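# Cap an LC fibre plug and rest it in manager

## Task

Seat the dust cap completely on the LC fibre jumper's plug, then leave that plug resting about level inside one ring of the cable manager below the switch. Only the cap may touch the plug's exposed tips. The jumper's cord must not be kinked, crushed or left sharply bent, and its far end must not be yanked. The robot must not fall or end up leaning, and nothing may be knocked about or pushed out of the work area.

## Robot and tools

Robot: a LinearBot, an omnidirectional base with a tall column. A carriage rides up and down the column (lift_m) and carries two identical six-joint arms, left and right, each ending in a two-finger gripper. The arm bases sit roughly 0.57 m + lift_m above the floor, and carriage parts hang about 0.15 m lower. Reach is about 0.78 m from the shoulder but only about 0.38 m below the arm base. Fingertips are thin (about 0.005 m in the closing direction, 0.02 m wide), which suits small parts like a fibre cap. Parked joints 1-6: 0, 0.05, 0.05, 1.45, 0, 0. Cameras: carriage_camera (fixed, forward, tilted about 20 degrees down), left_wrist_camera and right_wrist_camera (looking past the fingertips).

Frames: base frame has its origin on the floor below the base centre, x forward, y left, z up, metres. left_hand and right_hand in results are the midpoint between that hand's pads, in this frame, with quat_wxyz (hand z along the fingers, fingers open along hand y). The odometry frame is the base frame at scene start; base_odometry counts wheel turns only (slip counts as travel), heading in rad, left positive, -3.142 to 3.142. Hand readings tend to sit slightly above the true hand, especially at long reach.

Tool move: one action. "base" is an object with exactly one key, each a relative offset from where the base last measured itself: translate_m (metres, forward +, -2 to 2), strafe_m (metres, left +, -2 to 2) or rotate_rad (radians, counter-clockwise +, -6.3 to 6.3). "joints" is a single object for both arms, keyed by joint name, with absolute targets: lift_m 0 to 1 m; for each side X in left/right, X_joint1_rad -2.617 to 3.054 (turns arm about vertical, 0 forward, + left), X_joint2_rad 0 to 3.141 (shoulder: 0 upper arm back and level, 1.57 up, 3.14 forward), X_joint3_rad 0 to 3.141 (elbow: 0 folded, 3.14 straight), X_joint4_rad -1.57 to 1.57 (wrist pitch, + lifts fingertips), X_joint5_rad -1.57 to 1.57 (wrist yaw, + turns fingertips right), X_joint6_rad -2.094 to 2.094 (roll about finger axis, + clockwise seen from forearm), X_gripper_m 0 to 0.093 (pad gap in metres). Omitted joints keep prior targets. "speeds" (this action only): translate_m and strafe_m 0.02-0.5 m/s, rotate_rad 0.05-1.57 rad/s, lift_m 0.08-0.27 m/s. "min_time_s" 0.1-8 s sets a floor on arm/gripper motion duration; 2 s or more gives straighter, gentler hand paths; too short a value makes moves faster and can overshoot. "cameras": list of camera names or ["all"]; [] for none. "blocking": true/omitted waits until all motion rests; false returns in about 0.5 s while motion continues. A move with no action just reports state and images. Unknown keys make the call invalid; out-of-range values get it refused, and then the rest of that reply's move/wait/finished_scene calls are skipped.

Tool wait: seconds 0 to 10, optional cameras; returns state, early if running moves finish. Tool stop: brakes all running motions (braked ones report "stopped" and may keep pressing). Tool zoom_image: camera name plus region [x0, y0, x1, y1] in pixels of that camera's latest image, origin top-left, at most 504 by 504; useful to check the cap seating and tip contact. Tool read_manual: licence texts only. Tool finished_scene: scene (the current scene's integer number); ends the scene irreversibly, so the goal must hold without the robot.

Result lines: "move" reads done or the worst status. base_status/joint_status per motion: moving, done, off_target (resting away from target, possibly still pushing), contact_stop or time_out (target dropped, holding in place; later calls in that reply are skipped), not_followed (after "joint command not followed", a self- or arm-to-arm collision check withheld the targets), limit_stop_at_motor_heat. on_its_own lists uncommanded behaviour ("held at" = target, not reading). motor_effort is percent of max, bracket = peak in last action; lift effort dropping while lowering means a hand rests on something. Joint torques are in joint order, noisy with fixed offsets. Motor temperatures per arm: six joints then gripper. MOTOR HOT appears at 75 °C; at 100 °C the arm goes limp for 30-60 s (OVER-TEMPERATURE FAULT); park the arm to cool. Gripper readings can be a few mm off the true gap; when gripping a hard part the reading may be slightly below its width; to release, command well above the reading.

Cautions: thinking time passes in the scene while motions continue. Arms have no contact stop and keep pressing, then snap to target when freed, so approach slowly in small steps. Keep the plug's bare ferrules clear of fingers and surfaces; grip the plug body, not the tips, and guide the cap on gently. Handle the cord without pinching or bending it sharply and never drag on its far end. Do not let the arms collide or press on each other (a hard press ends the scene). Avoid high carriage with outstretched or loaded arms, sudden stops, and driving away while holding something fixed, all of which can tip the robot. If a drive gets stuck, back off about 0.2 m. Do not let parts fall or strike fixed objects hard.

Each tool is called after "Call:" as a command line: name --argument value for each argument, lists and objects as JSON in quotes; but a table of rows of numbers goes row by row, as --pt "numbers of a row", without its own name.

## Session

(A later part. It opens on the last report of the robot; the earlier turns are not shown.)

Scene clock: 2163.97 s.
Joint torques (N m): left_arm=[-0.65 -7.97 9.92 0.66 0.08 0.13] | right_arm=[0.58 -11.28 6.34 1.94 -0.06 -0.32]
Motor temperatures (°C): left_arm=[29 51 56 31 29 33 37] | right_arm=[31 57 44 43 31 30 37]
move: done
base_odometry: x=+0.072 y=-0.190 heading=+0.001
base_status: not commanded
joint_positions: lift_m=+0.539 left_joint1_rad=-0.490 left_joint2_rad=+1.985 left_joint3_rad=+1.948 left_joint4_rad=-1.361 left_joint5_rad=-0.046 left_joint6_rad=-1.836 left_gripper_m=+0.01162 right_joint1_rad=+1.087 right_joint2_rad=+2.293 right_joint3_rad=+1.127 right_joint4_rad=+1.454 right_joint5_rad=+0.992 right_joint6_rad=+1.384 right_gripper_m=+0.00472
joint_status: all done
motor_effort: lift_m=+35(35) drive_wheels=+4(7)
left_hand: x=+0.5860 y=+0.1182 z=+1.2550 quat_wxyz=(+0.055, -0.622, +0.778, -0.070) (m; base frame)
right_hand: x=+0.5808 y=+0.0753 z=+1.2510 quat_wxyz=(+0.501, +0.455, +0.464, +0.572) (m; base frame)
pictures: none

Call:
wait --seconds 0.2 --cameras '["left_wrist_camera", "carriage_camera"]'

Call:
zoom_image --camera "left_wrist_camera" --region '[420, 225, 480, 305]'

Call:
zoom_image --camera "carriage_camera" --region '[360, 280, 420, 320]'

Scene clock: 2167.43 s.
Joint torques (N m): left_arm=[-0.64 -7.95 9.91 0.67 0.08 0.12] | right_arm=[0.58 -11.28 6.38 1.95 -0.06 -0.32]
Motor temperatures (°C): left_arm=[29 51 57 31 29 33 37] | right_arm=[31 57 44 43 31 30 37]
base_odometry: x=+0.072 y=-0.190 heading=+0.001
base_status: not commanded
joint_positions: lift_m=+0.539 left_joint1_rad=-0.490 left_joint2_rad=+1.985 left_joint3_rad=+1.948 left_joint4_rad=-1.361 left_joint5_rad=-0.046 left_joint6_rad=-1.836 left_gripper_m=+0.01162 right_joint1_rad=+1.087 right_joint2_rad=+2.293 right_joint3_rad=+1.127 right_joint4_rad=+1.454 right_joint5_rad=+0.992 right_joint6_rad=+1.384 right_gripper_m=+0.00472
joint_status: all done
motor_effort: lift_m=+35(35) drive_wheels=+3(7)
left_hand: x=+0.5860 y=+0.1182 z=+1.2550 quat_wxyz=(+0.055, -0.622, +0.778, -0.070) (m; base frame)
right_hand: x=+0.5808 y=+0.0753 z=+1.2510 quat_wxyz=(+0.501, +0.455, +0.464, +0.572) (m; base frame)
wait: 0.20 s; at rest from the start
pictures: carriage_camera, left_wrist_camera
Images, in order (width x height): carriage_camera 896x504, left_wrist_camera 896x504.

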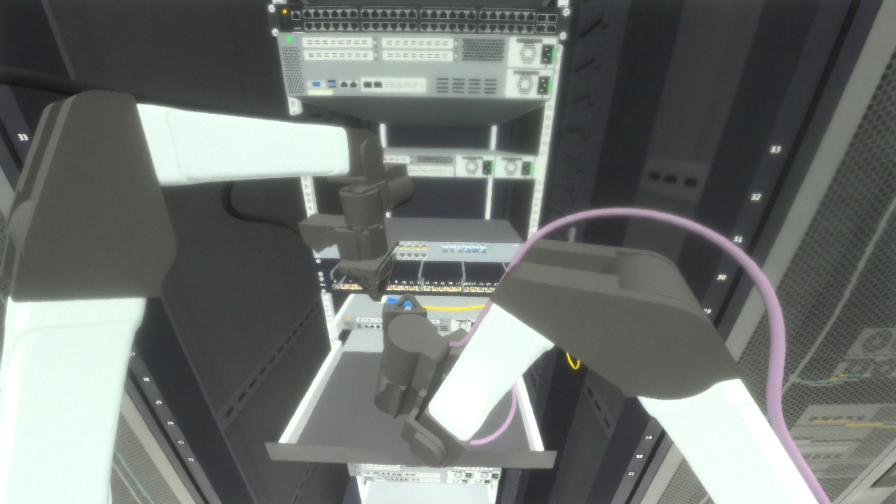

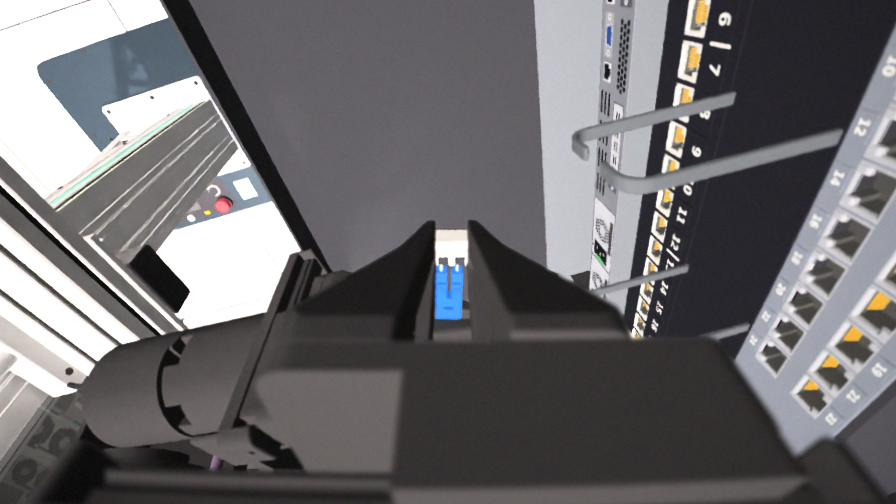

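Scaled by 6.300 from the camera's 896x504 image, which has a finer 1280x720 frame.

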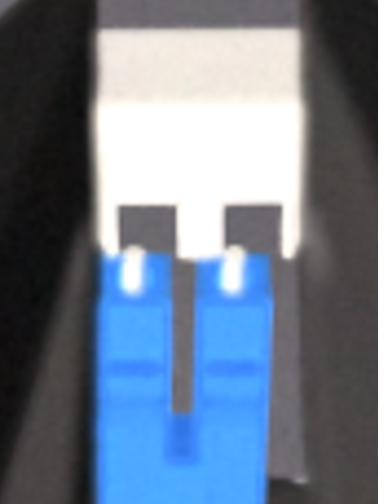

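Scaled by 8.400 from the camera's 896x504 image, which has a finer 1280x720 frame.

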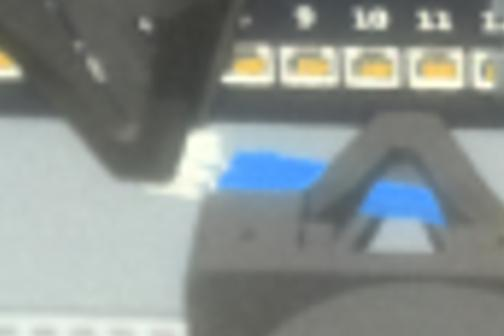

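Call:
move --joints '{"left_joint4_rad": -1.379}' --min_time_s 0.6

Call:
wait --seconds 0.3 --cameras '["left_wrist_camera", "carriage_camera"]'

Call:
zoom_image --camera "left_wrist_camera" --region '[420, 225, 480, 305]'

Call:
zoom_image --camera "carriage_camera" --region '[360, 280, 420, 320]'

Scene clock: 2197.53 s.
Joint torques (N m): left_arm=[-0.66 -7.98 9.89 0.37 0.07 0.12] | right_arm=[0.59 -11.26 6.35 1.94 -0.06 -0.32]
Motor temperatures (°C): left_arm=[29 51 61 31 29 33 37] | right_arm=[31 57 44 43 31 30 37]
move: done
base_odometry: x=+0.072 y=-0.190 heading=+0.001
base_status: not commanded
joint_positions: lift_m=+0.539 left_joint1_rad=-0.490 left_joint2_rad=+1.985 left_joint3_rad=+1.948 left_joint4_rad=-1.366 left_joint5_rad=-0.046 left_joint6_rad=-1.836 left_gripper_m=+0.01162 right_joint1_rad=+1.087 right_joint2_rad=+2.293 right_joint3_rad=+1.127 right_joint4_rad=+1.454 right_joint5_rad=+0.992 right_joint6_rad=+1.384 right_gripper_m=+0.00472
joint_status: all done
motor_effort: lift_m=+35(35) drive_wheels=-1(6)
left_hand: x=+0.5849 y=+0.1188 z=+1.2548 quat_wxyz=(+0.054, -0.622, +0.778, -0.068) (m; base frame)
right_hand: x=+0.5808 y=+0.0753 z=+1.2510 quat_wxyz=(+0.501, +0.455, +0.464, +0.572) (m; base frame)
pictures: none

Scene clock: 2197.83 s.
Joint torques (N m): left_arm=[-0.62 -7.94 9.92 0.35 0.08 0.13] | right_arm=[0.59 -11.29 6.37 1.94 -0.06 -0.32]
Motor temperatures (°C): left_arm=[29 51 61 31 29 33 37] | right_arm=[31 57 44 43 31 30 37]
base_odometry: x=+0.072 y=-0.190 heading=+0.001
base_status: not commanded
joint_positions: lift_m=+0.539 left_joint1_rad=-0.490 left_joint2_rad=+1.985 left_joint3_rad=+1.948 left_joint4_rad=-1.367 left_joint5_rad=-0.046 left_joint6_rad=-1.836 left_gripper_m=+0.01162 right_joint1_rad=+1.087 right_joint2_rad=+2.293 right_joint3_rad=+1.127 right_joint4_rad=+1.454 right_joint5_rad=+0.992 right_joint6_rad=+1.384 right_gripper_m=+0.00472
joint_status: all done
motor_effort: lift_m=+35(35) drive_wheels=+2(6)
left_hand: x=+0.5848 y=+0.1188 z=+1.2548 quat_wxyz=(+0.054, -0.622, +0.778, -0.068) (m; base frame)
right_hand: x=+0.5808 y=+0.0753 z=+1.2510 quat_wxyz=(+0.501, +0.455, +0.464, +0.572) (m; base frame)
wait: 0.30 s; at rest by 0.27 s
pictures: carriage_camera, left_wrist_camera
Images, in order (width x height): carriage_camera 896x504, left_wrist_camera 896x504.

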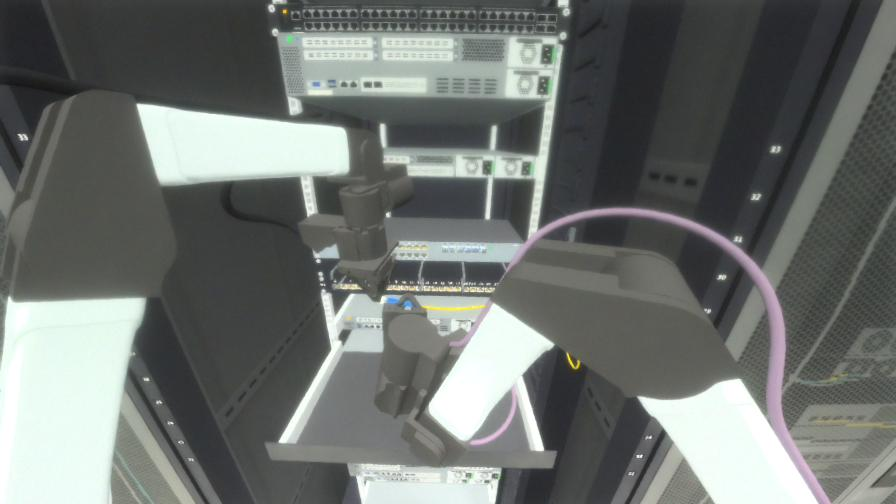

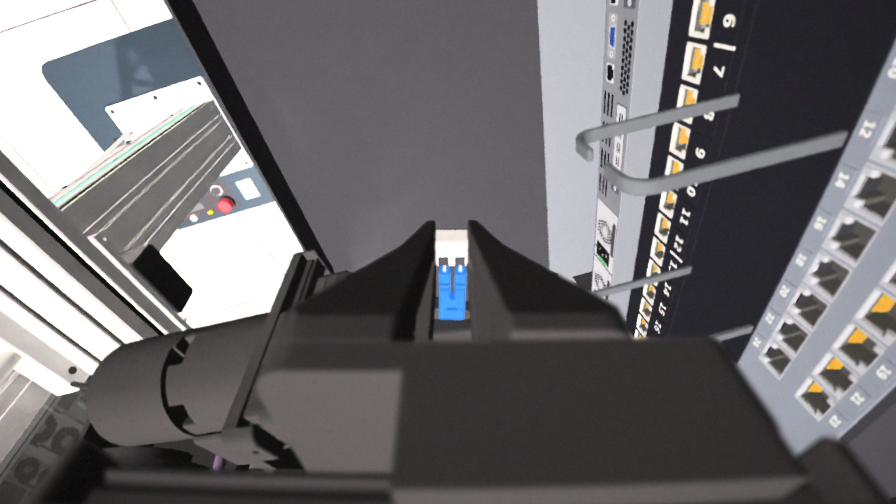

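Scaled by 6.300 from the camera's 896x504 image, which has a finer 1280x720 frame.

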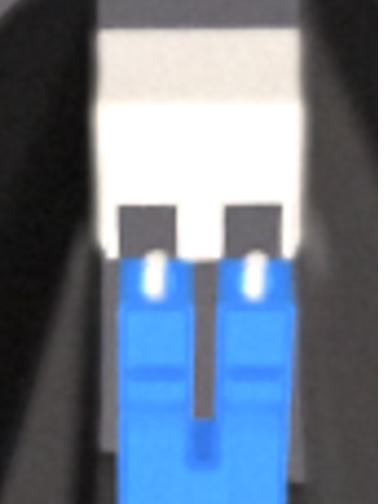

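Scaled by 8.400 from the camera's 896x504 image, which has a finer 1280x720 frame.

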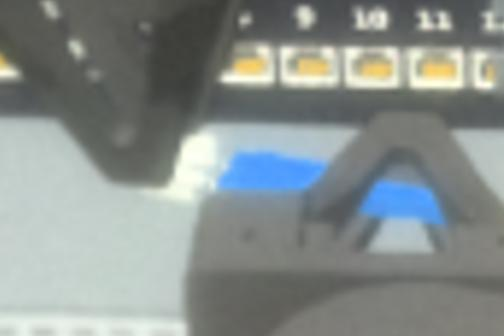

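Call:
move --joints '{"left_joint2_rad": 2.002}' --min_time_s 0.5

Scene clock: 2214.43 s.
Joint torques (N m): left_arm=[-0.62 -7.72 9.91 0.36 0.07 0.12] | right_arm=[0.58 -11.26 6.35 1.95 -0.06 -0.32]
Motor temperatures (°C): left_arm=[29 51 61 31 29 33 37] | right_arm=[31 57 44 43 31 30 37]
move: done
base_odometry: x=+0.072 y=-0.190 heading=+0.001
base_status: not commanded
joint_positions: lift_m=+0.539 left_joint1_rad=-0.490 left_joint2_rad=+1.985 left_joint3_rad=+1.948 left_joint4_rad=-1.367 left_joint5_rad=-0.046 left_joint6_rad=-1.836 left_gripper_m=+0.01162 right_joint1_rad=+1.087 right_joint2_rad=+2.293 right_joint3_rad=+1.127 right_joint4_rad=+1.454 right_joint5_rad=+0.992 right_joint6_rad=+1.384 right_gripper_m=+0.00472
joint_status: all done
motor_effort: lift_m=+35(35) drive_wheels=+2(5)
left_hand: x=+0.5848 y=+0.1188 z=+1.2548 quat_wxyz=(+0.054, -0.622, +0.778, -0.068) (m; base frame)
right_hand: x=+0.5808 y=+0.0753 z=+1.2510 quat_wxyz=(+0.501, +0.455, +0.464, +0.572) (m; base frame)
pictures: none

Call:
move --joints '{"left_joint2_rad": 2.0035, "left_joint1_rad": -0.5015}' --min_time_s 0.6

Call:
wait --seconds 0.3 --cameras '["left_wrist_camera", "carriage_camera"]'

Call:
zoom_image --camera "left_wrist_camera" --region '[420, 225, 480, 305]'

Call:
zoom_image --camera "carriage_camera" --region '[360, 280, 420, 320]'

Scene clock: 2219.37 s.
Joint torques (N m): left_arm=[-0.59 -8.12 9.92 0.35 0.08 0.12] | right_arm=[0.58 -11.29 6.37 1.94 -0.06 -0.32]
Motor temperatures (°C): left_arm=[29 51 62 31 29 33 37] | right_arm=[31 57 44 43 31 30 37]
move: done
base_odometry: x=+0.072 y=-0.190 heading=+0.001
base_status: not commanded
joint_positions: lift_m=+0.539 left_joint1_rad=-0.493 left_joint2_rad=+1.990 left_joint3_rad=+1.948 left_joint4_rad=-1.367 left_joint5_rad=-0.046 left_joint6_rad=-1.836 left_gripper_m=+0.01162 right_joint1_rad=+1.087 right_joint2_rad=+2.293 right_joint3_rad=+1.127 right_joint4_rad=+1.454 right_joint5_rad=+0.992 right_joint6_rad=+1.384 right_gripper_m=+0.00472
joint_status: all done
motor_effort: lift_m=+35(35) drive_wheels=+3(5)
left_hand: x=+0.5843 y=+0.1175 z=+1.2527 quat_wxyz=(+0.053, -0.621, +0.779, -0.065) (m; base frame)
right_hand: x=+0.5808 y=+0.0753 z=+1.2510 quat_wxyz=(+0.501, +0.455, +0.464, +0.572) (m; base frame)
pictures: none

Scene clock: 2219.67 s.
Joint torques (N m): left_arm=[-0.58 -8.06 9.87 0.35 0.07 0.13] | right_arm=[0.58 -11.29 6.35 1.95 -0.06 -0.32]
Motor temperatures (°C): left_arm=[29 51 62 31 29 33 37] | right_arm=[31 57 44 43 31 30 37]
base_odometry: x=+0.072 y=-0.190 heading=+0.001
base_status: not commanded
joint_positions: lift_m=+0.539 left_joint1_rad=-0.493 left_joint2_rad=+1.990 left_joint3_rad=+1.948 left_joint4_rad=-1.367 left_joint5_rad=-0.046 left_joint6_rad=-1.836 left_gripper_m=+0.01162 right_joint1_rad=+1.087 right_joint2_rad=+2.293 right_joint3_rad=+1.127 right_joint4_rad=+1.454 right_joint5_rad=+0.992 right_joint6_rad=+1.384 right_gripper_m=+0.00472
joint_status: all done
motor_effort: lift_m=+35(35) drive_wheels=+3(5)
left_hand: x=+0.5843 y=+0.1175 z=+1.2527 quat_wxyz=(+0.053, -0.621, +0.779, -0.065) (m; base frame)
right_hand: x=+0.5808 y=+0.0753 z=+1.2510 quat_wxyz=(+0.501, +0.455, +0.464, +0.572) (m; base frame)
wait: 0.30 s; at rest by 0.27 s
pictures: carriage_camera, left_wrist_camera
Images, in order (width x height): carriage_camera 896x504, left_wrist_camera 896x504.

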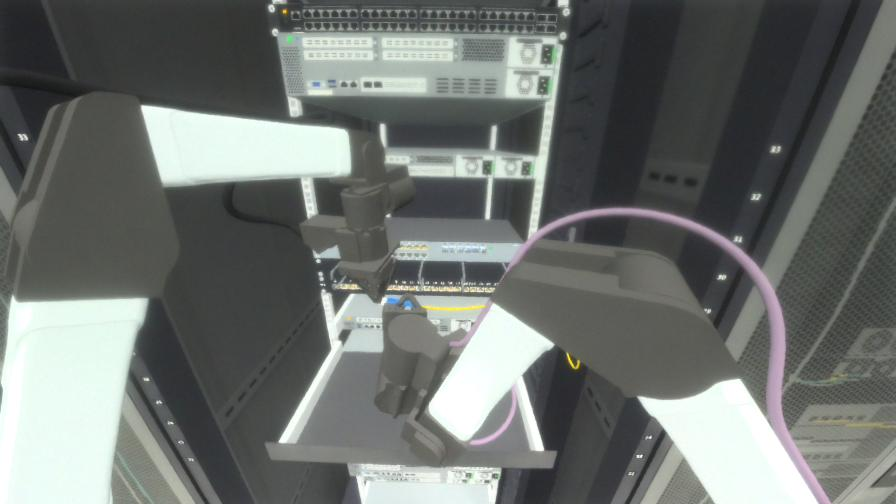

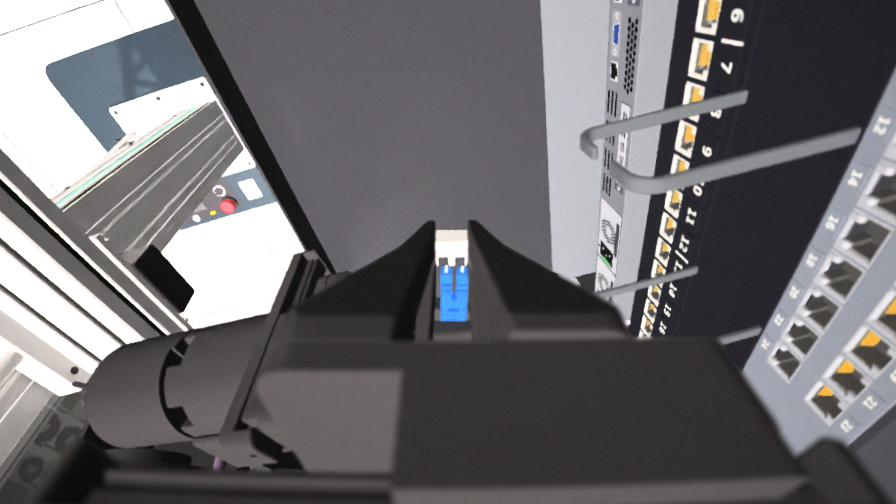

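Scaled by 6.300 from the camera's 896x504 image, which has a finer 1280x720 frame.

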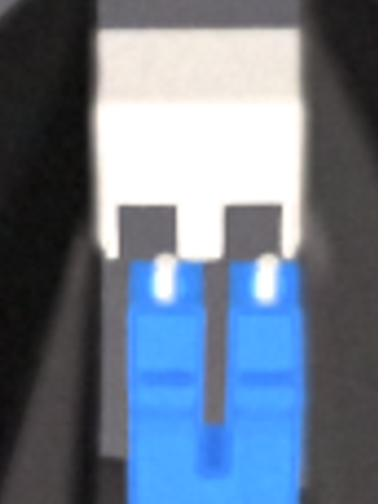

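Scaled by 8.400 from the camera's 896x504 image, which has a finer 1280x720 frame.

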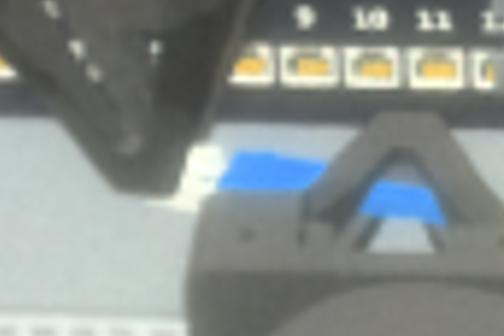

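Call:
move --joints '{"left_joint3_rad": 1.9875}' --min_time_s 0.5

Scene clock: 2230.27 s.
Joint torques (N m): left_arm=[-0.58 -8.09 10.41 0.35 0.07 0.13] | right_arm=[0.55 -11.26 6.38 1.95 -0.06 -0.32]
Motor temperatures (°C): left_arm=[29 52 62 31 29 33 37] | right_arm=[31 57 44 43 31 30 37]
move: done
base_odometry: x=+0.072 y=-0.190 heading=+0.001
base_status: not commanded
joint_positions: lift_m=+0.539 left_joint1_rad=-0.493 left_joint2_rad=+1.990 left_joint3_rad=+1.948 left_joint4_rad=-1.367 left_joint5_rad=-0.046 left_joint6_rad=-1.836 left_gripper_m=+0.01162 right_joint1_rad=+1.087 right_joint2_rad=+2.293 right_joint3_rad=+1.127 right_joint4_rad=+1.454 right_joint5_rad=+0.992 right_joint6_rad=+1.384 right_gripper_m=+0.00472
joint_status: all done
motor_effort: lift_m=+35(35) drive_wheels=+2(5)
left_hand: x=+0.5843 y=+0.1175 z=+1.2527 quat_wxyz=(+0.053, -0.621, +0.779, -0.065) (m; base frame)
right_hand: x=+0.5808 y=+0.0753 z=+1.2510 quat_wxyz=(+0.501, +0.455, +0.464, +0.572) (m; base frame)
pictures: none

Call:
move --joints '{"left_joint3_rad": 1.989, "left_joint1_rad": -0.5035}' --min_time_s 0.5

Call:
wait --seconds 0.3 --cameras '["left_wrist_camera", "carriage_camera"]'

Call:
zoom_image --camera "left_wrist_camera" --region '[420, 225, 480, 305]'

Call:
zoom_image --camera "carriage_camera" --region '[360, 280, 420, 320]'

Scene clock: 2235.33 s.
Joint torques (N m): left_arm=[-0.75 -8.12 9.92 0.37 0.08 0.14] | right_arm=[0.57 -11.28 6.37 1.94 -0.06 -0.32]
Motor temperatures (°C): left_arm=[29 52 62 31 29 33 37] | right_arm=[31 57 44 43 31 30 37]
move: done
base_odometry: x=+0.072 y=-0.190 heading=+0.001
base_status: not commanded
joint_positions: lift_m=+0.539 left_joint1_rad=-0.493 left_joint2_rad=+1.990 left_joint3_rad=+1.956 left_joint4_rad=-1.367 left_joint5_rad=-0.046 left_joint6_rad=-1.836 left_gripper_m=+0.01162 right_joint1_rad=+1.087 right_joint2_rad=+2.293 right_joint3_rad=+1.127 right_joint4_rad=+1.454 right_joint5_rad=+0.992 right_joint6_rad=+1.384 right_gripper_m=+0.00472
joint_status: all done
motor_effort: lift_m=+35(35) drive_wheels=+2(7)
left_hand: x=+0.5855 y=+0.1168 z=+1.2549 quat_wxyz=(+0.054, -0.621, +0.779, -0.068) (m; base frame)
right_hand: x=+0.5808 y=+0.0753 z=+1.2510 quat_wxyz=(+0.501, +0.455, +0.464, +0.572) (m; base frame)
pictures: none

Scene clock: 2235.63 s.
Joint torques (N m): left_arm=[-0.76 -8.13 9.94 0.37 0.08 0.13] | right_arm=[0.59 -11.26 6.37 1.94 -0.06 -0.32]
Motor temperatures (°C): left_arm=[29 52 62 31 29 33 37] | right_arm=[31 57 44 43 31 30 37]
base_odometry: x=+0.072 y=-0.190 heading=+0.001
base_status: not commanded
joint_positions: lift_m=+0.539 left_joint1_rad=-0.493 left_joint2_rad=+1.990 left_joint3_rad=+1.956 left_joint4_rad=-1.367 left_joint5_rad=-0.046 left_joint6_rad=-1.836 left_gripper_m=+0.01162 right_joint1_rad=+1.087 right_joint2_rad=+2.293 right_joint3_rad=+1.127 right_joint4_rad=+1.454 right_joint5_rad=+0.992 right_joint6_rad=+1.384 right_gripper_m=+0.00472
joint_status: all done
motor_effort: lift_m=+35(35) drive_wheels=+3(7)
left_hand: x=+0.5855 y=+0.1168 z=+1.2549 quat_wxyz=(+0.054, -0.621, +0.779, -0.068) (m; base frame)
right_hand: x=+0.5808 y=+0.0753 z=+1.2510 quat_wxyz=(+0.501, +0.455, +0.464, +0.572) (m; base frame)
wait: 0.30 s; at rest by 0.27 s
pictures: carriage_camera, left_wrist_camera
Images, in order (width x height): carriage_camera 896x504, left_wrist_camera 896x504.

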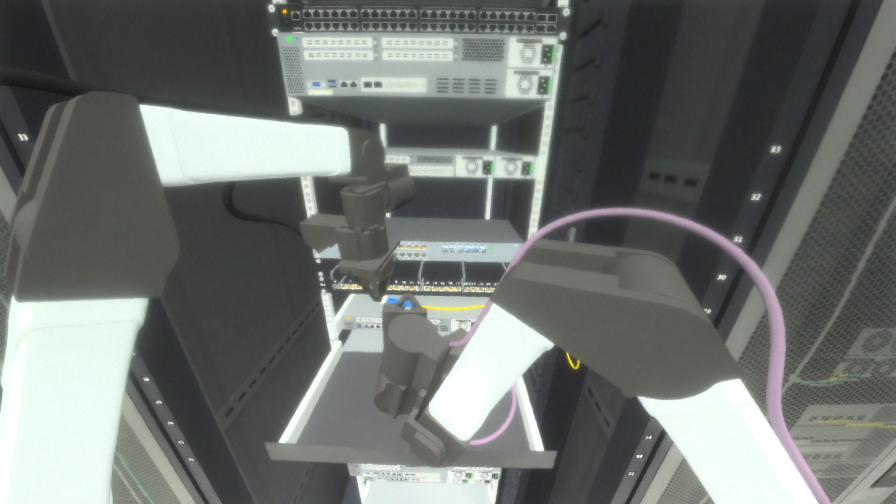

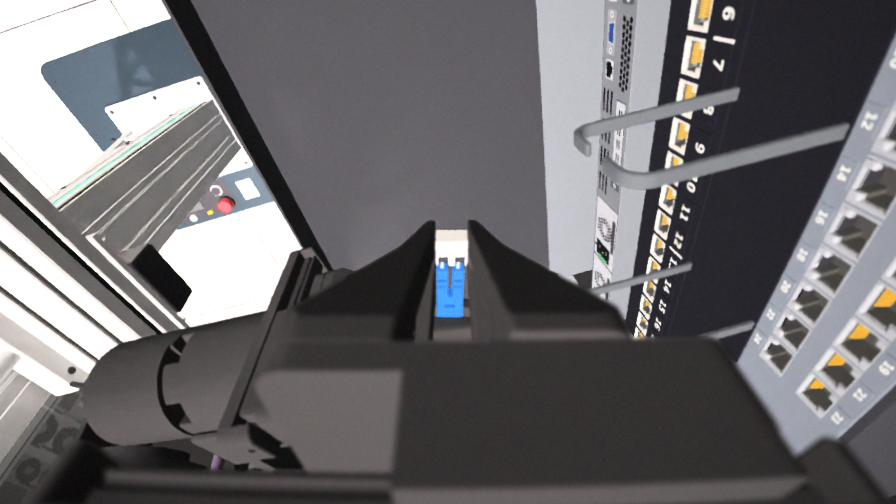

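Scaled by 6.300 from the camera's 896x504 image, which has a finer 1280x720 frame.

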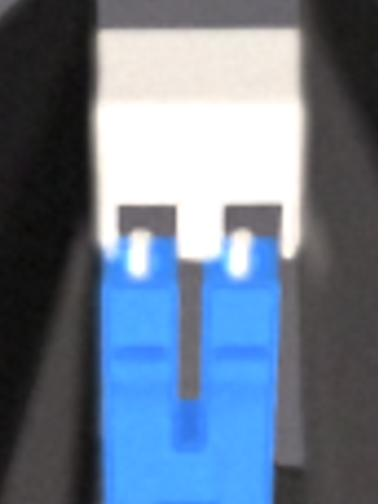

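Scaled by 8.400 from the camera's 896x504 image, which has a finer 1280x720 frame.

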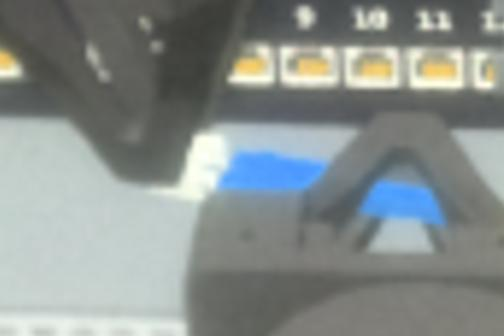

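Call:
move --joints '{"left_joint1_rad": -0.467}' --min_time_s 1.0

Call:
move --joints '{"left_joint2_rad": 1.94, "left_joint3_rad": 1.933}' --min_time_s 1.0

Call:
move --joints '{"left_joint2_rad": 2.003, "left_joint3_rad": 1.986}' --min_time_s 1.5

Call:
move --joints '{"left_joint1_rad": -0.500}' --min_time_s 1.0

Call:
wait --seconds 0.3 --cameras '["left_wrist_camera", "carriage_camera"]'

Call:
zoom_image --camera "left_wrist_camera" --region '[420, 225, 480, 305]'

Call:
zoom_image --camera "carriage_camera" --region '[360, 280, 420, 320]'

Scene clock: 2276.87 s.
Joint torques (N m): left_arm=[0.62 -8.08 9.91 0.38 0.07 0.12] | right_arm=[0.58 -11.28 6.37 1.94 -0.06 -0.32]
Motor temperatures (°C): left_arm=[29 52 59 31 29 33 37] | right_arm=[31 57 44 43 31 30 37]
move: done
base_odometry: x=+0.072 y=-0.190 heading=+0.001
base_status: not commanded
joint_positions: lift_m=+0.539 left_joint1_rad=-0.474 left_joint2_rad=+1.990 left_joint3_rad=+1.956 left_joint4_rad=-1.367 left_joint5_rad=-0.045 left_joint6_rad=-1.836 left_gripper_m=+0.01162 right_joint1_rad=+1.087 right_joint2_rad=+2.293 right_joint3_rad=+1.127 right_joint4_rad=+1.454 right_joint5_rad=+0.992 right_joint6_rad=+1.384 right_gripper_m=+0.00472
joint_status: all done
motor_effort: lift_m=+35(35) drive_wheels=+1(7)
left_hand: x=+0.5890 y=+0.1239 z=+1.2549 quat_wxyz=(+0.055, -0.628, +0.773, -0.068) (m; base frame)
right_hand: x=+0.5808 y=+0.0753 z=+1.2510 quat_wxyz=(+0.501, +0.455, +0.464, +0.572) (m; base frame)
pictures: none

Scene clock: 2278.17 s.
Joint torques (N m): left_arm=[0.61 -12.21 5.71 0.39 0.08 0.12] | right_arm=[0.57 -11.25 6.37 1.95 -0.06 -0.32]
Motor temperatures (°C): left_arm=[29 52 59 31 29 33 37] | right_arm=[31 57 44 43 31 30 37]
move: done
base_odometry: x=+0.072 y=-0.190 heading=+0.001
base_status: not commanded
joint_positions: lift_m=+0.539 left_joint1_rad=-0.474 left_joint2_rad=+1.978 left_joint3_rad=+1.948 left_joint4_rad=-1.368 left_joint5_rad=-0.045 left_joint6_rad=-1.836 left_gripper_m=+0.01162 right_joint1_rad=+1.087 right_joint2_rad=+2.293 right_joint3_rad=+1.127 right_joint4_rad=+1.454 right_joint5_rad=+0.992 right_joint6_rad=+1.384 right_gripper_m=+0.00472
joint_status: all done
motor_effort: lift_m=+35(35) drive_wheels=-2(5)
left_hand: x=+0.5870 y=+0.1249 z=+1.2572 quat_wxyz=(+0.055, -0.628, +0.773, -0.070) (m; base frame)
right_hand: x=+0.5808 y=+0.0753 z=+1.2510 quat_wxyz=(+0.501, +0.455, +0.464, +0.572) (m; base frame)
pictures: none

Scene clock: 2279.97 s.
Joint torques (N m): left_arm=[0.61 -8.09 10.37 0.37 0.07 0.13] | right_arm=[0.58 -11.28 6.37 1.95 -0.06 -0.32]
Motor temperatures (°C): left_arm=[29 53 59 31 29 33 37] | right_arm=[31 57 44 43 31 30 37]
move: done
base_odometry: x=+0.072 y=-0.190 heading=+0.001
base_status: not commanded
joint_positions: lift_m=+0.539 left_joint1_rad=-0.474 left_joint2_rad=+1.990 left_joint3_rad=+1.948 left_joint4_rad=-1.368 left_joint5_rad=-0.045 left_joint6_rad=-1.836 left_gripper_m=+0.01162 right_joint1_rad=+1.087 right_joint2_rad=+2.293 right_joint3_rad=+1.127 right_joint4_rad=+1.454 right_joint5_rad=+0.992 right_joint6_rad=+1.384 right_gripper_m=+0.00472
joint_status: all done
motor_effort: lift_m=+35(35) drive_wheels=+3(7)
left_hand: x=+0.5874 y=+0.1247 z=+1.2527 quat_wxyz=(+0.053, -0.629, +0.773, -0.064) (m; base frame)
right_hand: x=+0.5808 y=+0.0753 z=+1.2510 quat_wxyz=(+0.501, +0.455, +0.464, +0.572) (m; base frame)
pictures: none

Scene clock: 2281.27 s.
Joint torques (N m): left_arm=[-0.58 -8.12 10.33 0.36 0.08 0.13] | right_arm=[0.59 -11.29 6.38 1.94 -0.06 -0.32]
Motor temperatures (°C): left_arm=[29 53 60 31 29 33 37] | right_arm=[31 57 44 43 31 30 37]
move: done
base_odometry: x=+0.072 y=-0.190 heading=+0.001
base_status: not commanded
joint_positions: lift_m=+0.539 left_joint1_rad=-0.492 left_joint2_rad=+1.990 left_joint3_rad=+1.948 left_joint4_rad=-1.368 left_joint5_rad=-0.045 left_joint6_rad=-1.836 left_gripper_m=+0.01162 right_joint1_rad=+1.087 right_joint2_rad=+2.293 right_joint3_rad=+1.127 right_joint4_rad=+1.454 right_joint5_rad=+0.992 right_joint6_rad=+1.384 right_gripper_m=+0.00472
joint_status: all done
motor_effort: lift_m=+35(35) drive_wheels=+0(6)
left_hand: x=+0.5842 y=+0.1182 z=+1.2527 quat_wxyz=(+0.052, -0.622, +0.779, -0.065) (m; base frame)
right_hand: x=+0.5808 y=+0.0753 z=+1.2510 quat_wxyz=(+0.501, +0.455, +0.464, +0.572) (m; base frame)
pictures: none

Scene clock: 2281.57 s.
Joint torques (N m): left_arm=[-0.59 -8.06 10.33 0.36 0.07 0.13] | right_arm=[0.58 -11.26 6.37 1.95 -0.06 -0.32]
Motor temperatures (°C): left_arm=[29 53 60 31 29 33 37] | right_arm=[31 57 44 43 31 30 37]
base_odometry: x=+0.072 y=-0.190 heading=+0.001
base_status: not commanded
joint_positions: lift_m=+0.539 left_joint1_rad=-0.492 left_joint2_rad=+1.990 left_joint3_rad=+1.948 left_joint4_rad=-1.368 left_joint5_rad=-0.045 left_joint6_rad=-1.836 left_gripper_m=+0.01162 right_joint1_rad=+1.087 right_joint2_rad=+2.293 right_joint3_rad=+1.127 right_joint4_rad=+1.454 right_joint5_rad=+0.992 right_joint6_rad=+1.384 right_gripper_m=+0.00472
joint_status: all done
motor_effort: lift_m=+35(35) drive_wheels=+2(6)
left_hand: x=+0.5842 y=+0.1182 z=+1.2527 quat_wxyz=(+0.052, -0.622, +0.779, -0.065) (m; base frame)
right_hand: x=+0.5808 y=+0.0753 z=+1.2510 quat_wxyz=(+0.501, +0.455, +0.464, +0.572) (m; base frame)
wait: 0.30 s; at rest by 0.27 s
pictures: carriage_camera, left_wrist_camera
Images, in order (width x height): carriage_camera 896x504, left_wrist_camera 896x504.

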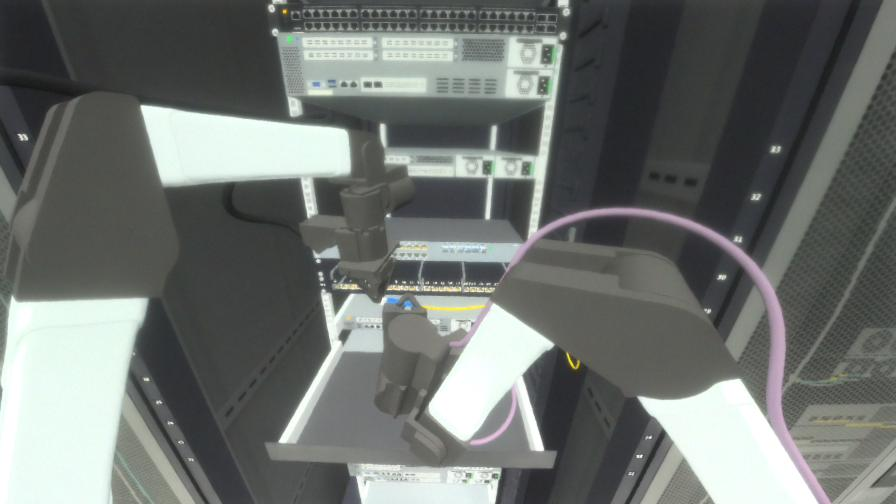

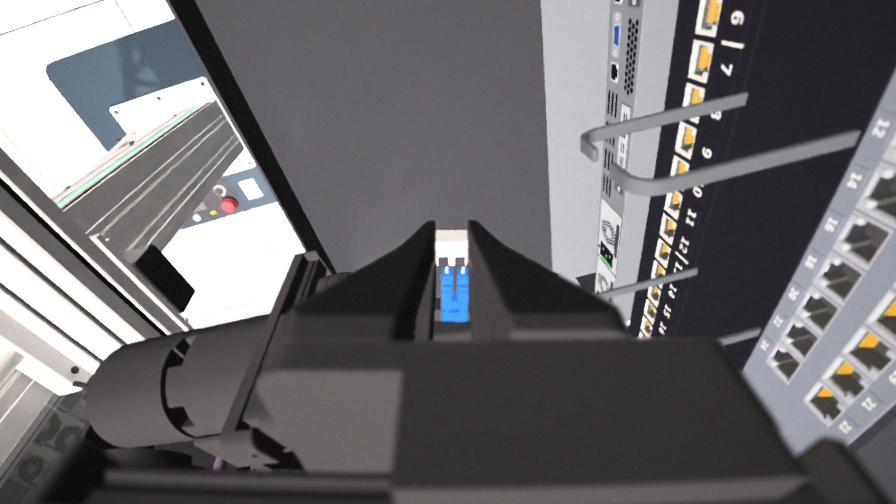

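Scaled by 6.300 from the camera's 896x504 image, which has a finer 1280x720 frame.

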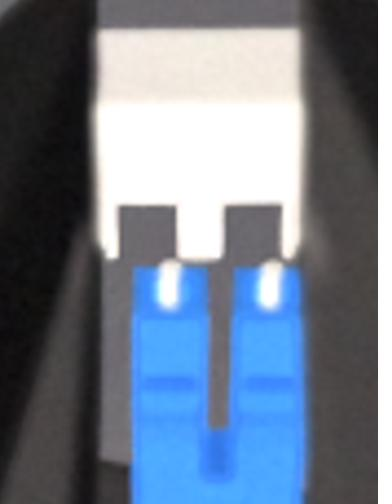

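Scaled by 8.400 from the camera's 896x504 image, which has a finer 1280x720 frame.

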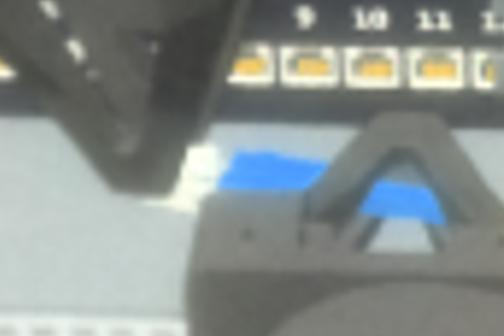

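Call:
move --joints '{"left_joint1_rad": -0.46}' --min_time_s 0.8

Call:
move --joints '{"left_joint2_rad": 1.925, "left_joint3_rad": 1.885}' --min_time_s 1.0

Call:
move --joints '{"left_joint2_rad": 2.0025, "left_joint3_rad": 1.986}' --min_time_s 1.5

Call:
move --joints '{"left_joint1_rad": -0.500}' --min_time_s 1.0

Call:
wait --seconds 0.3 --cameras '["left_wrist_camera", "carriage_camera"]'

Call:
zoom_image --camera "left_wrist_camera" --region '[420, 225, 480, 305]'

Call:
zoom_image --camera "carriage_camera" --region '[360, 280, 420, 320]'

Scene clock: 2292.73 s.
Joint torques (N m): left_arm=[0.55 -8.1 10.35 0.36 0.07 0.12] | right_arm=[0.58 -11.28 6.37 1.95 -0.06 -0.32]
Motor temperatures (°C): left_arm=[29 53 61 31 29 33 37] | right_arm=[31 57 44 43 31 30 37]
move: done
base_odometry: x=+0.072 y=-0.190 heading=+0.001
base_status: not commanded
joint_positions: lift_m=+0.539 left_joint1_rad=-0.466 left_joint2_rad=+1.990 left_joint3_rad=+1.948 left_joint4_rad=-1.368 left_joint5_rad=-0.045 left_joint6_rad=-1.836 left_gripper_m=+0.01162 right_joint1_rad=+1.087 right_joint2_rad=+2.293 right_joint3_rad=+1.127 right_joint4_rad=+1.454 right_joint5_rad=+0.992 right_joint6_rad=+1.384 right_gripper_m=+0.00472
joint_status: all done
motor_effort: lift_m=+35(35) drive_wheels=+0(7)
left_hand: x=+0.5888 y=+0.1276 z=+1.2527 quat_wxyz=(+0.053, -0.632, +0.771, -0.064) (m; base frame)
right_hand: x=+0.5808 y=+0.0753 z=+1.2510 quat_wxyz=(+0.501, +0.455, +0.464, +0.572) (m; base frame)
pictures: none

Scene clock: 2294.00 s.
Joint torques (N m): left_arm=[0.55 -11.96 5.63 0.32 0.07 0.13] | right_arm=[0.58 -11.26 6.38 1.94 -0.06 -0.32]
Motor temperatures (°C): left_arm=[29 53 61 31 29 33 37] | right_arm=[31 57 44 43 31 30 37]
move: done
base_odometry: x=+0.072 y=-0.190 heading=+0.001
base_status: not commanded
joint_positions: lift_m=+0.539 left_joint1_rad=-0.466 left_joint2_rad=+1.962 left_joint3_rad=+1.901 left_joint4_rad=-1.369 left_joint5_rad=-0.045 left_joint6_rad=-1.836 left_gripper_m=+0.01162 right_joint1_rad=+1.087 right_joint2_rad=+2.293 right_joint3_rad=+1.127 right_joint4_rad=+1.454 right_joint5_rad=+0.992 right_joint6_rad=+1.384 right_gripper_m=+0.00472
joint_status: all done
motor_effort: lift_m=+35(35) drive_wheels=+2(6)
left_hand: x=+0.5793 y=+0.1324 z=+1.2501 quat_wxyz=(+0.049, -0.632, +0.771, -0.055) (m; base frame)
right_hand: x=+0.5808 y=+0.0753 z=+1.2510 quat_wxyz=(+0.501, +0.455, +0.464, +0.572) (m; base frame)
pictures: none

Scene clock: 2295.80 s.
Joint torques (N m): left_arm=[0.57 -8.01 9.89 0.4 0.07 0.13] | right_arm=[0.59 -11.25 6.35 1.94 -0.06 -0.32]
Motor temperatures (°C): left_arm=[29 54 61 31 29 33 37] | right_arm=[31 57 44 43 31 30 37]
move: done
base_odometry: x=+0.072 y=-0.190 heading=+0.001
base_status: not commanded
joint_positions: lift_m=+0.539 left_joint1_rad=-0.466 left_joint2_rad=+1.988 left_joint3_rad=+1.952 left_joint4_rad=-1.370 left_joint5_rad=-0.045 left_joint6_rad=-1.836 left_gripper_m=+0.01162 right_joint1_rad=+1.087 right_joint2_rad=+2.293 right_joint3_rad=+1.127 right_joint4_rad=+1.454 right_joint5_rad=+0.992 right_joint6_rad=+1.384 right_gripper_m=+0.00472
joint_status: all done
motor_effort: lift_m=+35(35) drive_wheels=+3(5)
left_hand: x=+0.5891 y=+0.1274 z=+1.2545 quat_wxyz=(+0.054, -0.632, +0.771, -0.066) (m; base frame)
right_hand: x=+0.5808 y=+0.0753 z=+1.2510 quat_wxyz=(+0.501, +0.455, +0.464, +0.572) (m; base frame)
pictures: none

Scene clock: 2297.10 s.
Joint torques (N m): left_arm=[-0.55 -8.01 9.89 0.39 0.07 0.13] | right_arm=[0.57 -11.28 6.35 1.94 -0.06 -0.32]
Motor temperatures (°C): left_arm=[29 54 61 31 29 33 37] | right_arm=[31 57 44 43 31 30 37]
move: done
base_odometry: x=+0.072 y=-0.190 heading=+0.001
base_status: not commanded
joint_positions: lift_m=+0.539 left_joint1_rad=-0.493 left_joint2_rad=+1.988 left_joint3_rad=+1.952 left_joint4_rad=-1.370 left_joint5_rad=-0.045 left_joint6_rad=-1.836 left_gripper_m=+0.01162 right_joint1_rad=+1.087 right_joint2_rad=+2.293 right_joint3_rad=+1.127 right_joint4_rad=+1.454 right_joint5_rad=+0.992 right_joint6_rad=+1.384 right_gripper_m=+0.00472
joint_status: all done
motor_effort: lift_m=+35(35) drive_wheels=+3(6)
left_hand: x=+0.5843 y=+0.1176 z=+1.2545 quat_wxyz=(+0.053, -0.621, +0.779, -0.067) (m; base frame)
right_hand: x=+0.5808 y=+0.0753 z=+1.2510 quat_wxyz=(+0.501, +0.455, +0.464, +0.572) (m; base frame)
pictures: none

Scene clock: 2297.40 s.
Joint torques (N m): left_arm=[-0.54 -7.95 9.92 0.39 0.07 0.13] | right_arm=[0.58 -11.28 6.38 1.94 -0.06 -0.32]
Motor temperatures (°C): left_arm=[29 54 61 31 29 33 37] | right_arm=[31 57 44 43 31 30 37]
base_odometry: x=+0.072 y=-0.190 heading=+0.001
base_status: not commanded
joint_positions: lift_m=+0.539 left_joint1_rad=-0.493 left_joint2_rad=+1.988 left_joint3_rad=+1.952 left_joint4_rad=-1.370 left_joint5_rad=-0.045 left_joint6_rad=-1.836 left_gripper_m=+0.01162 right_joint1_rad=+1.087 right_joint2_rad=+2.293 right_joint3_rad=+1.127 right_joint4_rad=+1.454 right_joint5_rad=+0.992 right_joint6_rad=+1.384 right_gripper_m=+0.00472
joint_status: all done
motor_effort: lift_m=+35(35) drive_wheels=+1(6)
left_hand: x=+0.5843 y=+0.1176 z=+1.2545 quat_wxyz=(+0.053, -0.621, +0.779, -0.067) (m; base frame)
right_hand: x=+0.5808 y=+0.0753 z=+1.2510 quat_wxyz=(+0.501, +0.455, +0.464, +0.572) (m; base frame)
wait: 0.30 s; at rest by 0.27 s
pictures: carriage_camera, left_wrist_camera
Images, in order (width x height): carriage_camera 896x504, left_wrist_camera 896x504.

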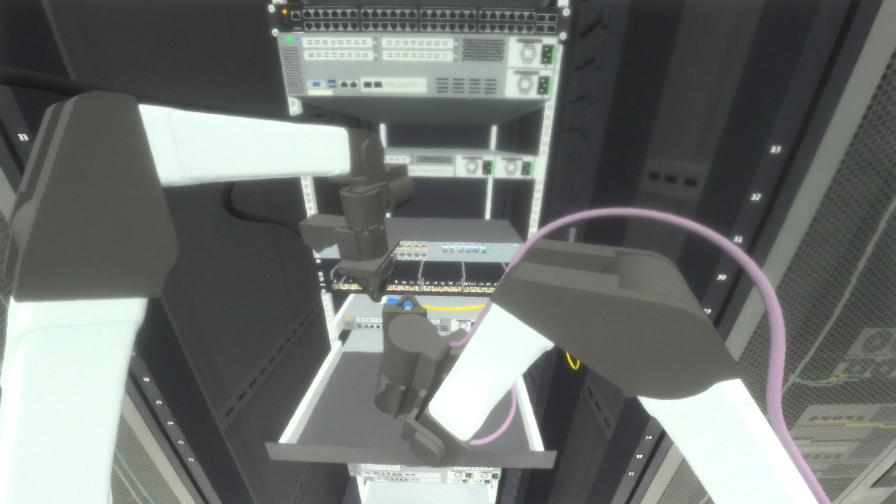

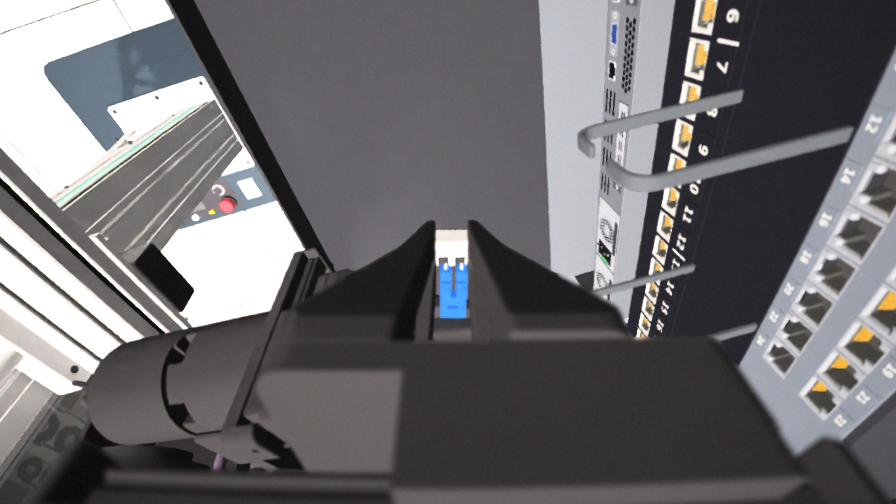

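Scaled by 6.300 from the camera's 896x504 image, which has a finer 1280x720 frame.

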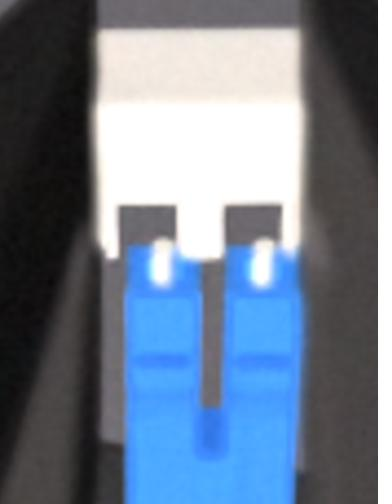

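Scaled by 8.400 from the camera's 896x504 image, which has a finer 1280x720 frame.

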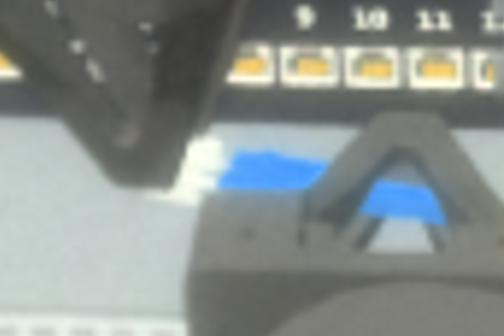

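Call:
move --joints '{"left_joint4_rad": -1.3535}' --min_time_s 0.6

Call:
wait --seconds 0.3 --cameras '["left_wrist_camera"]'

Call:
zoom_image --camera "left_wrist_camera" --region '[420, 225, 480, 305]'

Scene clock: 2304.17 s.
Joint torques (N m): left_arm=[-0.55 -7.95 9.94 0.65 0.07 0.12] | right_arm=[0.57 -11.28 6.37 1.94 -0.06 -0.32]
Motor temperatures (°C): left_arm=[29 54 60 31 29 33 37] | right_arm=[31 57 44 43 31 30 37]
move: done
base_odometry: x=+0.072 y=-0.190 heading=+0.001
base_status: not commanded
joint_positions: lift_m=+0.539 left_joint1_rad=-0.493 left_joint2_rad=+1.988 left_joint3_rad=+1.952 left_joint4_rad=-1.368 left_joint5_rad=-0.045 left_joint6_rad=-1.836 left_gripper_m=+0.01162 right_joint1_rad=+1.087 right_joint2_rad=+2.293 right_joint3_rad=+1.127 right_joint4_rad=+1.454 right_joint5_rad=+0.992 right_joint6_rad=+1.384 right_gripper_m=+0.00472
joint_status: all done
motor_effort: lift_m=+35(35) drive_wheels=+1(4)
left_hand: x=+0.5847 y=+0.1174 z=+1.2546 quat_wxyz=(+0.053, -0.621, +0.779, -0.068) (m; base frame)
right_hand: x=+0.5808 y=+0.0753 z=+1.2510 quat_wxyz=(+0.501, +0.455, +0.464, +0.572) (m; base frame)
pictures: none

Scene clock: 2304.47 s.
Joint torques (N m): left_arm=[-0.54 -7.99 9.95 0.65 0.07 0.12] | right_arm=[0.58 -11.25 6.37 1.94 -0.06 -0.32]
Motor temperatures (°C): left_arm=[29 54 60 31 29 33 37] | right_arm=[31 57 44 43 31 30 37]
base_odometry: x=+0.072 y=-0.190 heading=+0.001
base_status: not commanded
joint_positions: lift_m=+0.539 left_joint1_rad=-0.493 left_joint2_rad=+1.988 left_joint3_rad=+1.952 left_joint4_rad=-1.368 left_joint5_rad=-0.045 left_joint6_rad=-1.836 left_gripper_m=+0.01162 right_joint1_rad=+1.087 right_joint2_rad=+2.293 right_joint3_rad=+1.127 right_joint4_rad=+1.454 right_joint5_rad=+0.992 right_joint6_rad=+1.384 right_gripper_m=+0.00472
joint_status: all done
motor_effort: lift_m=+35(35) drive_wheels=+6(4)
left_hand: x=+0.5847 y=+0.1174 z=+1.2546 quat_wxyz=(+0.053, -0.621, +0.779, -0.068) (m; base frame)
right_hand: x=+0.5808 y=+0.0753 z=+1.2510 quat_wxyz=(+0.501, +0.455, +0.464, +0.572) (m; base frame)
wait: 0.30 s; at rest by 0.27 s
pictures: left_wrist_camera
Images, in order (width x height): left_wrist_camera 896x504.

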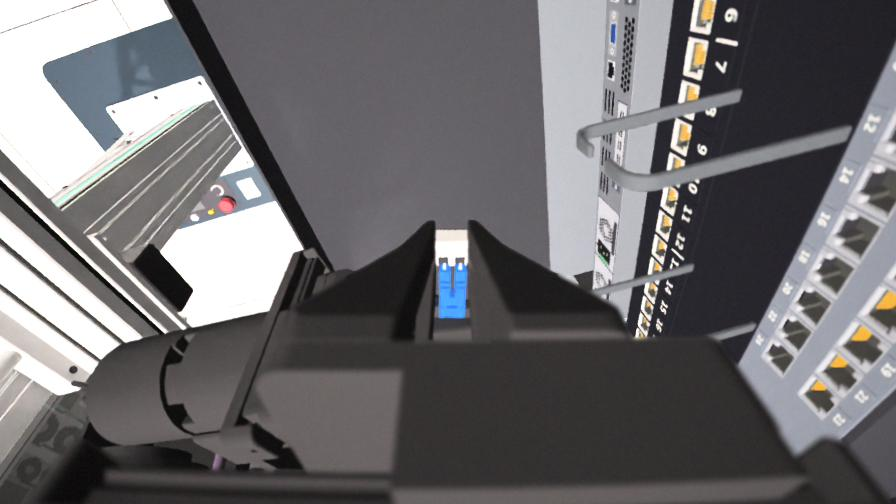

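Scaled by 6.300 from the camera's 896x504 image, which has a finer 1280x720 frame.

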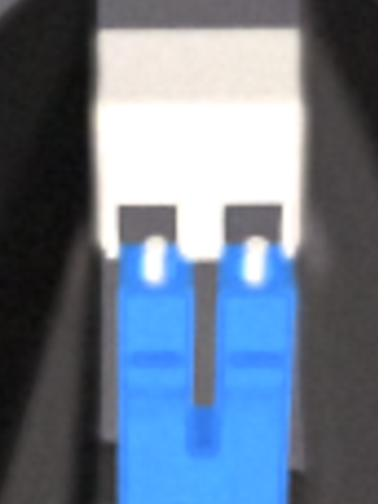

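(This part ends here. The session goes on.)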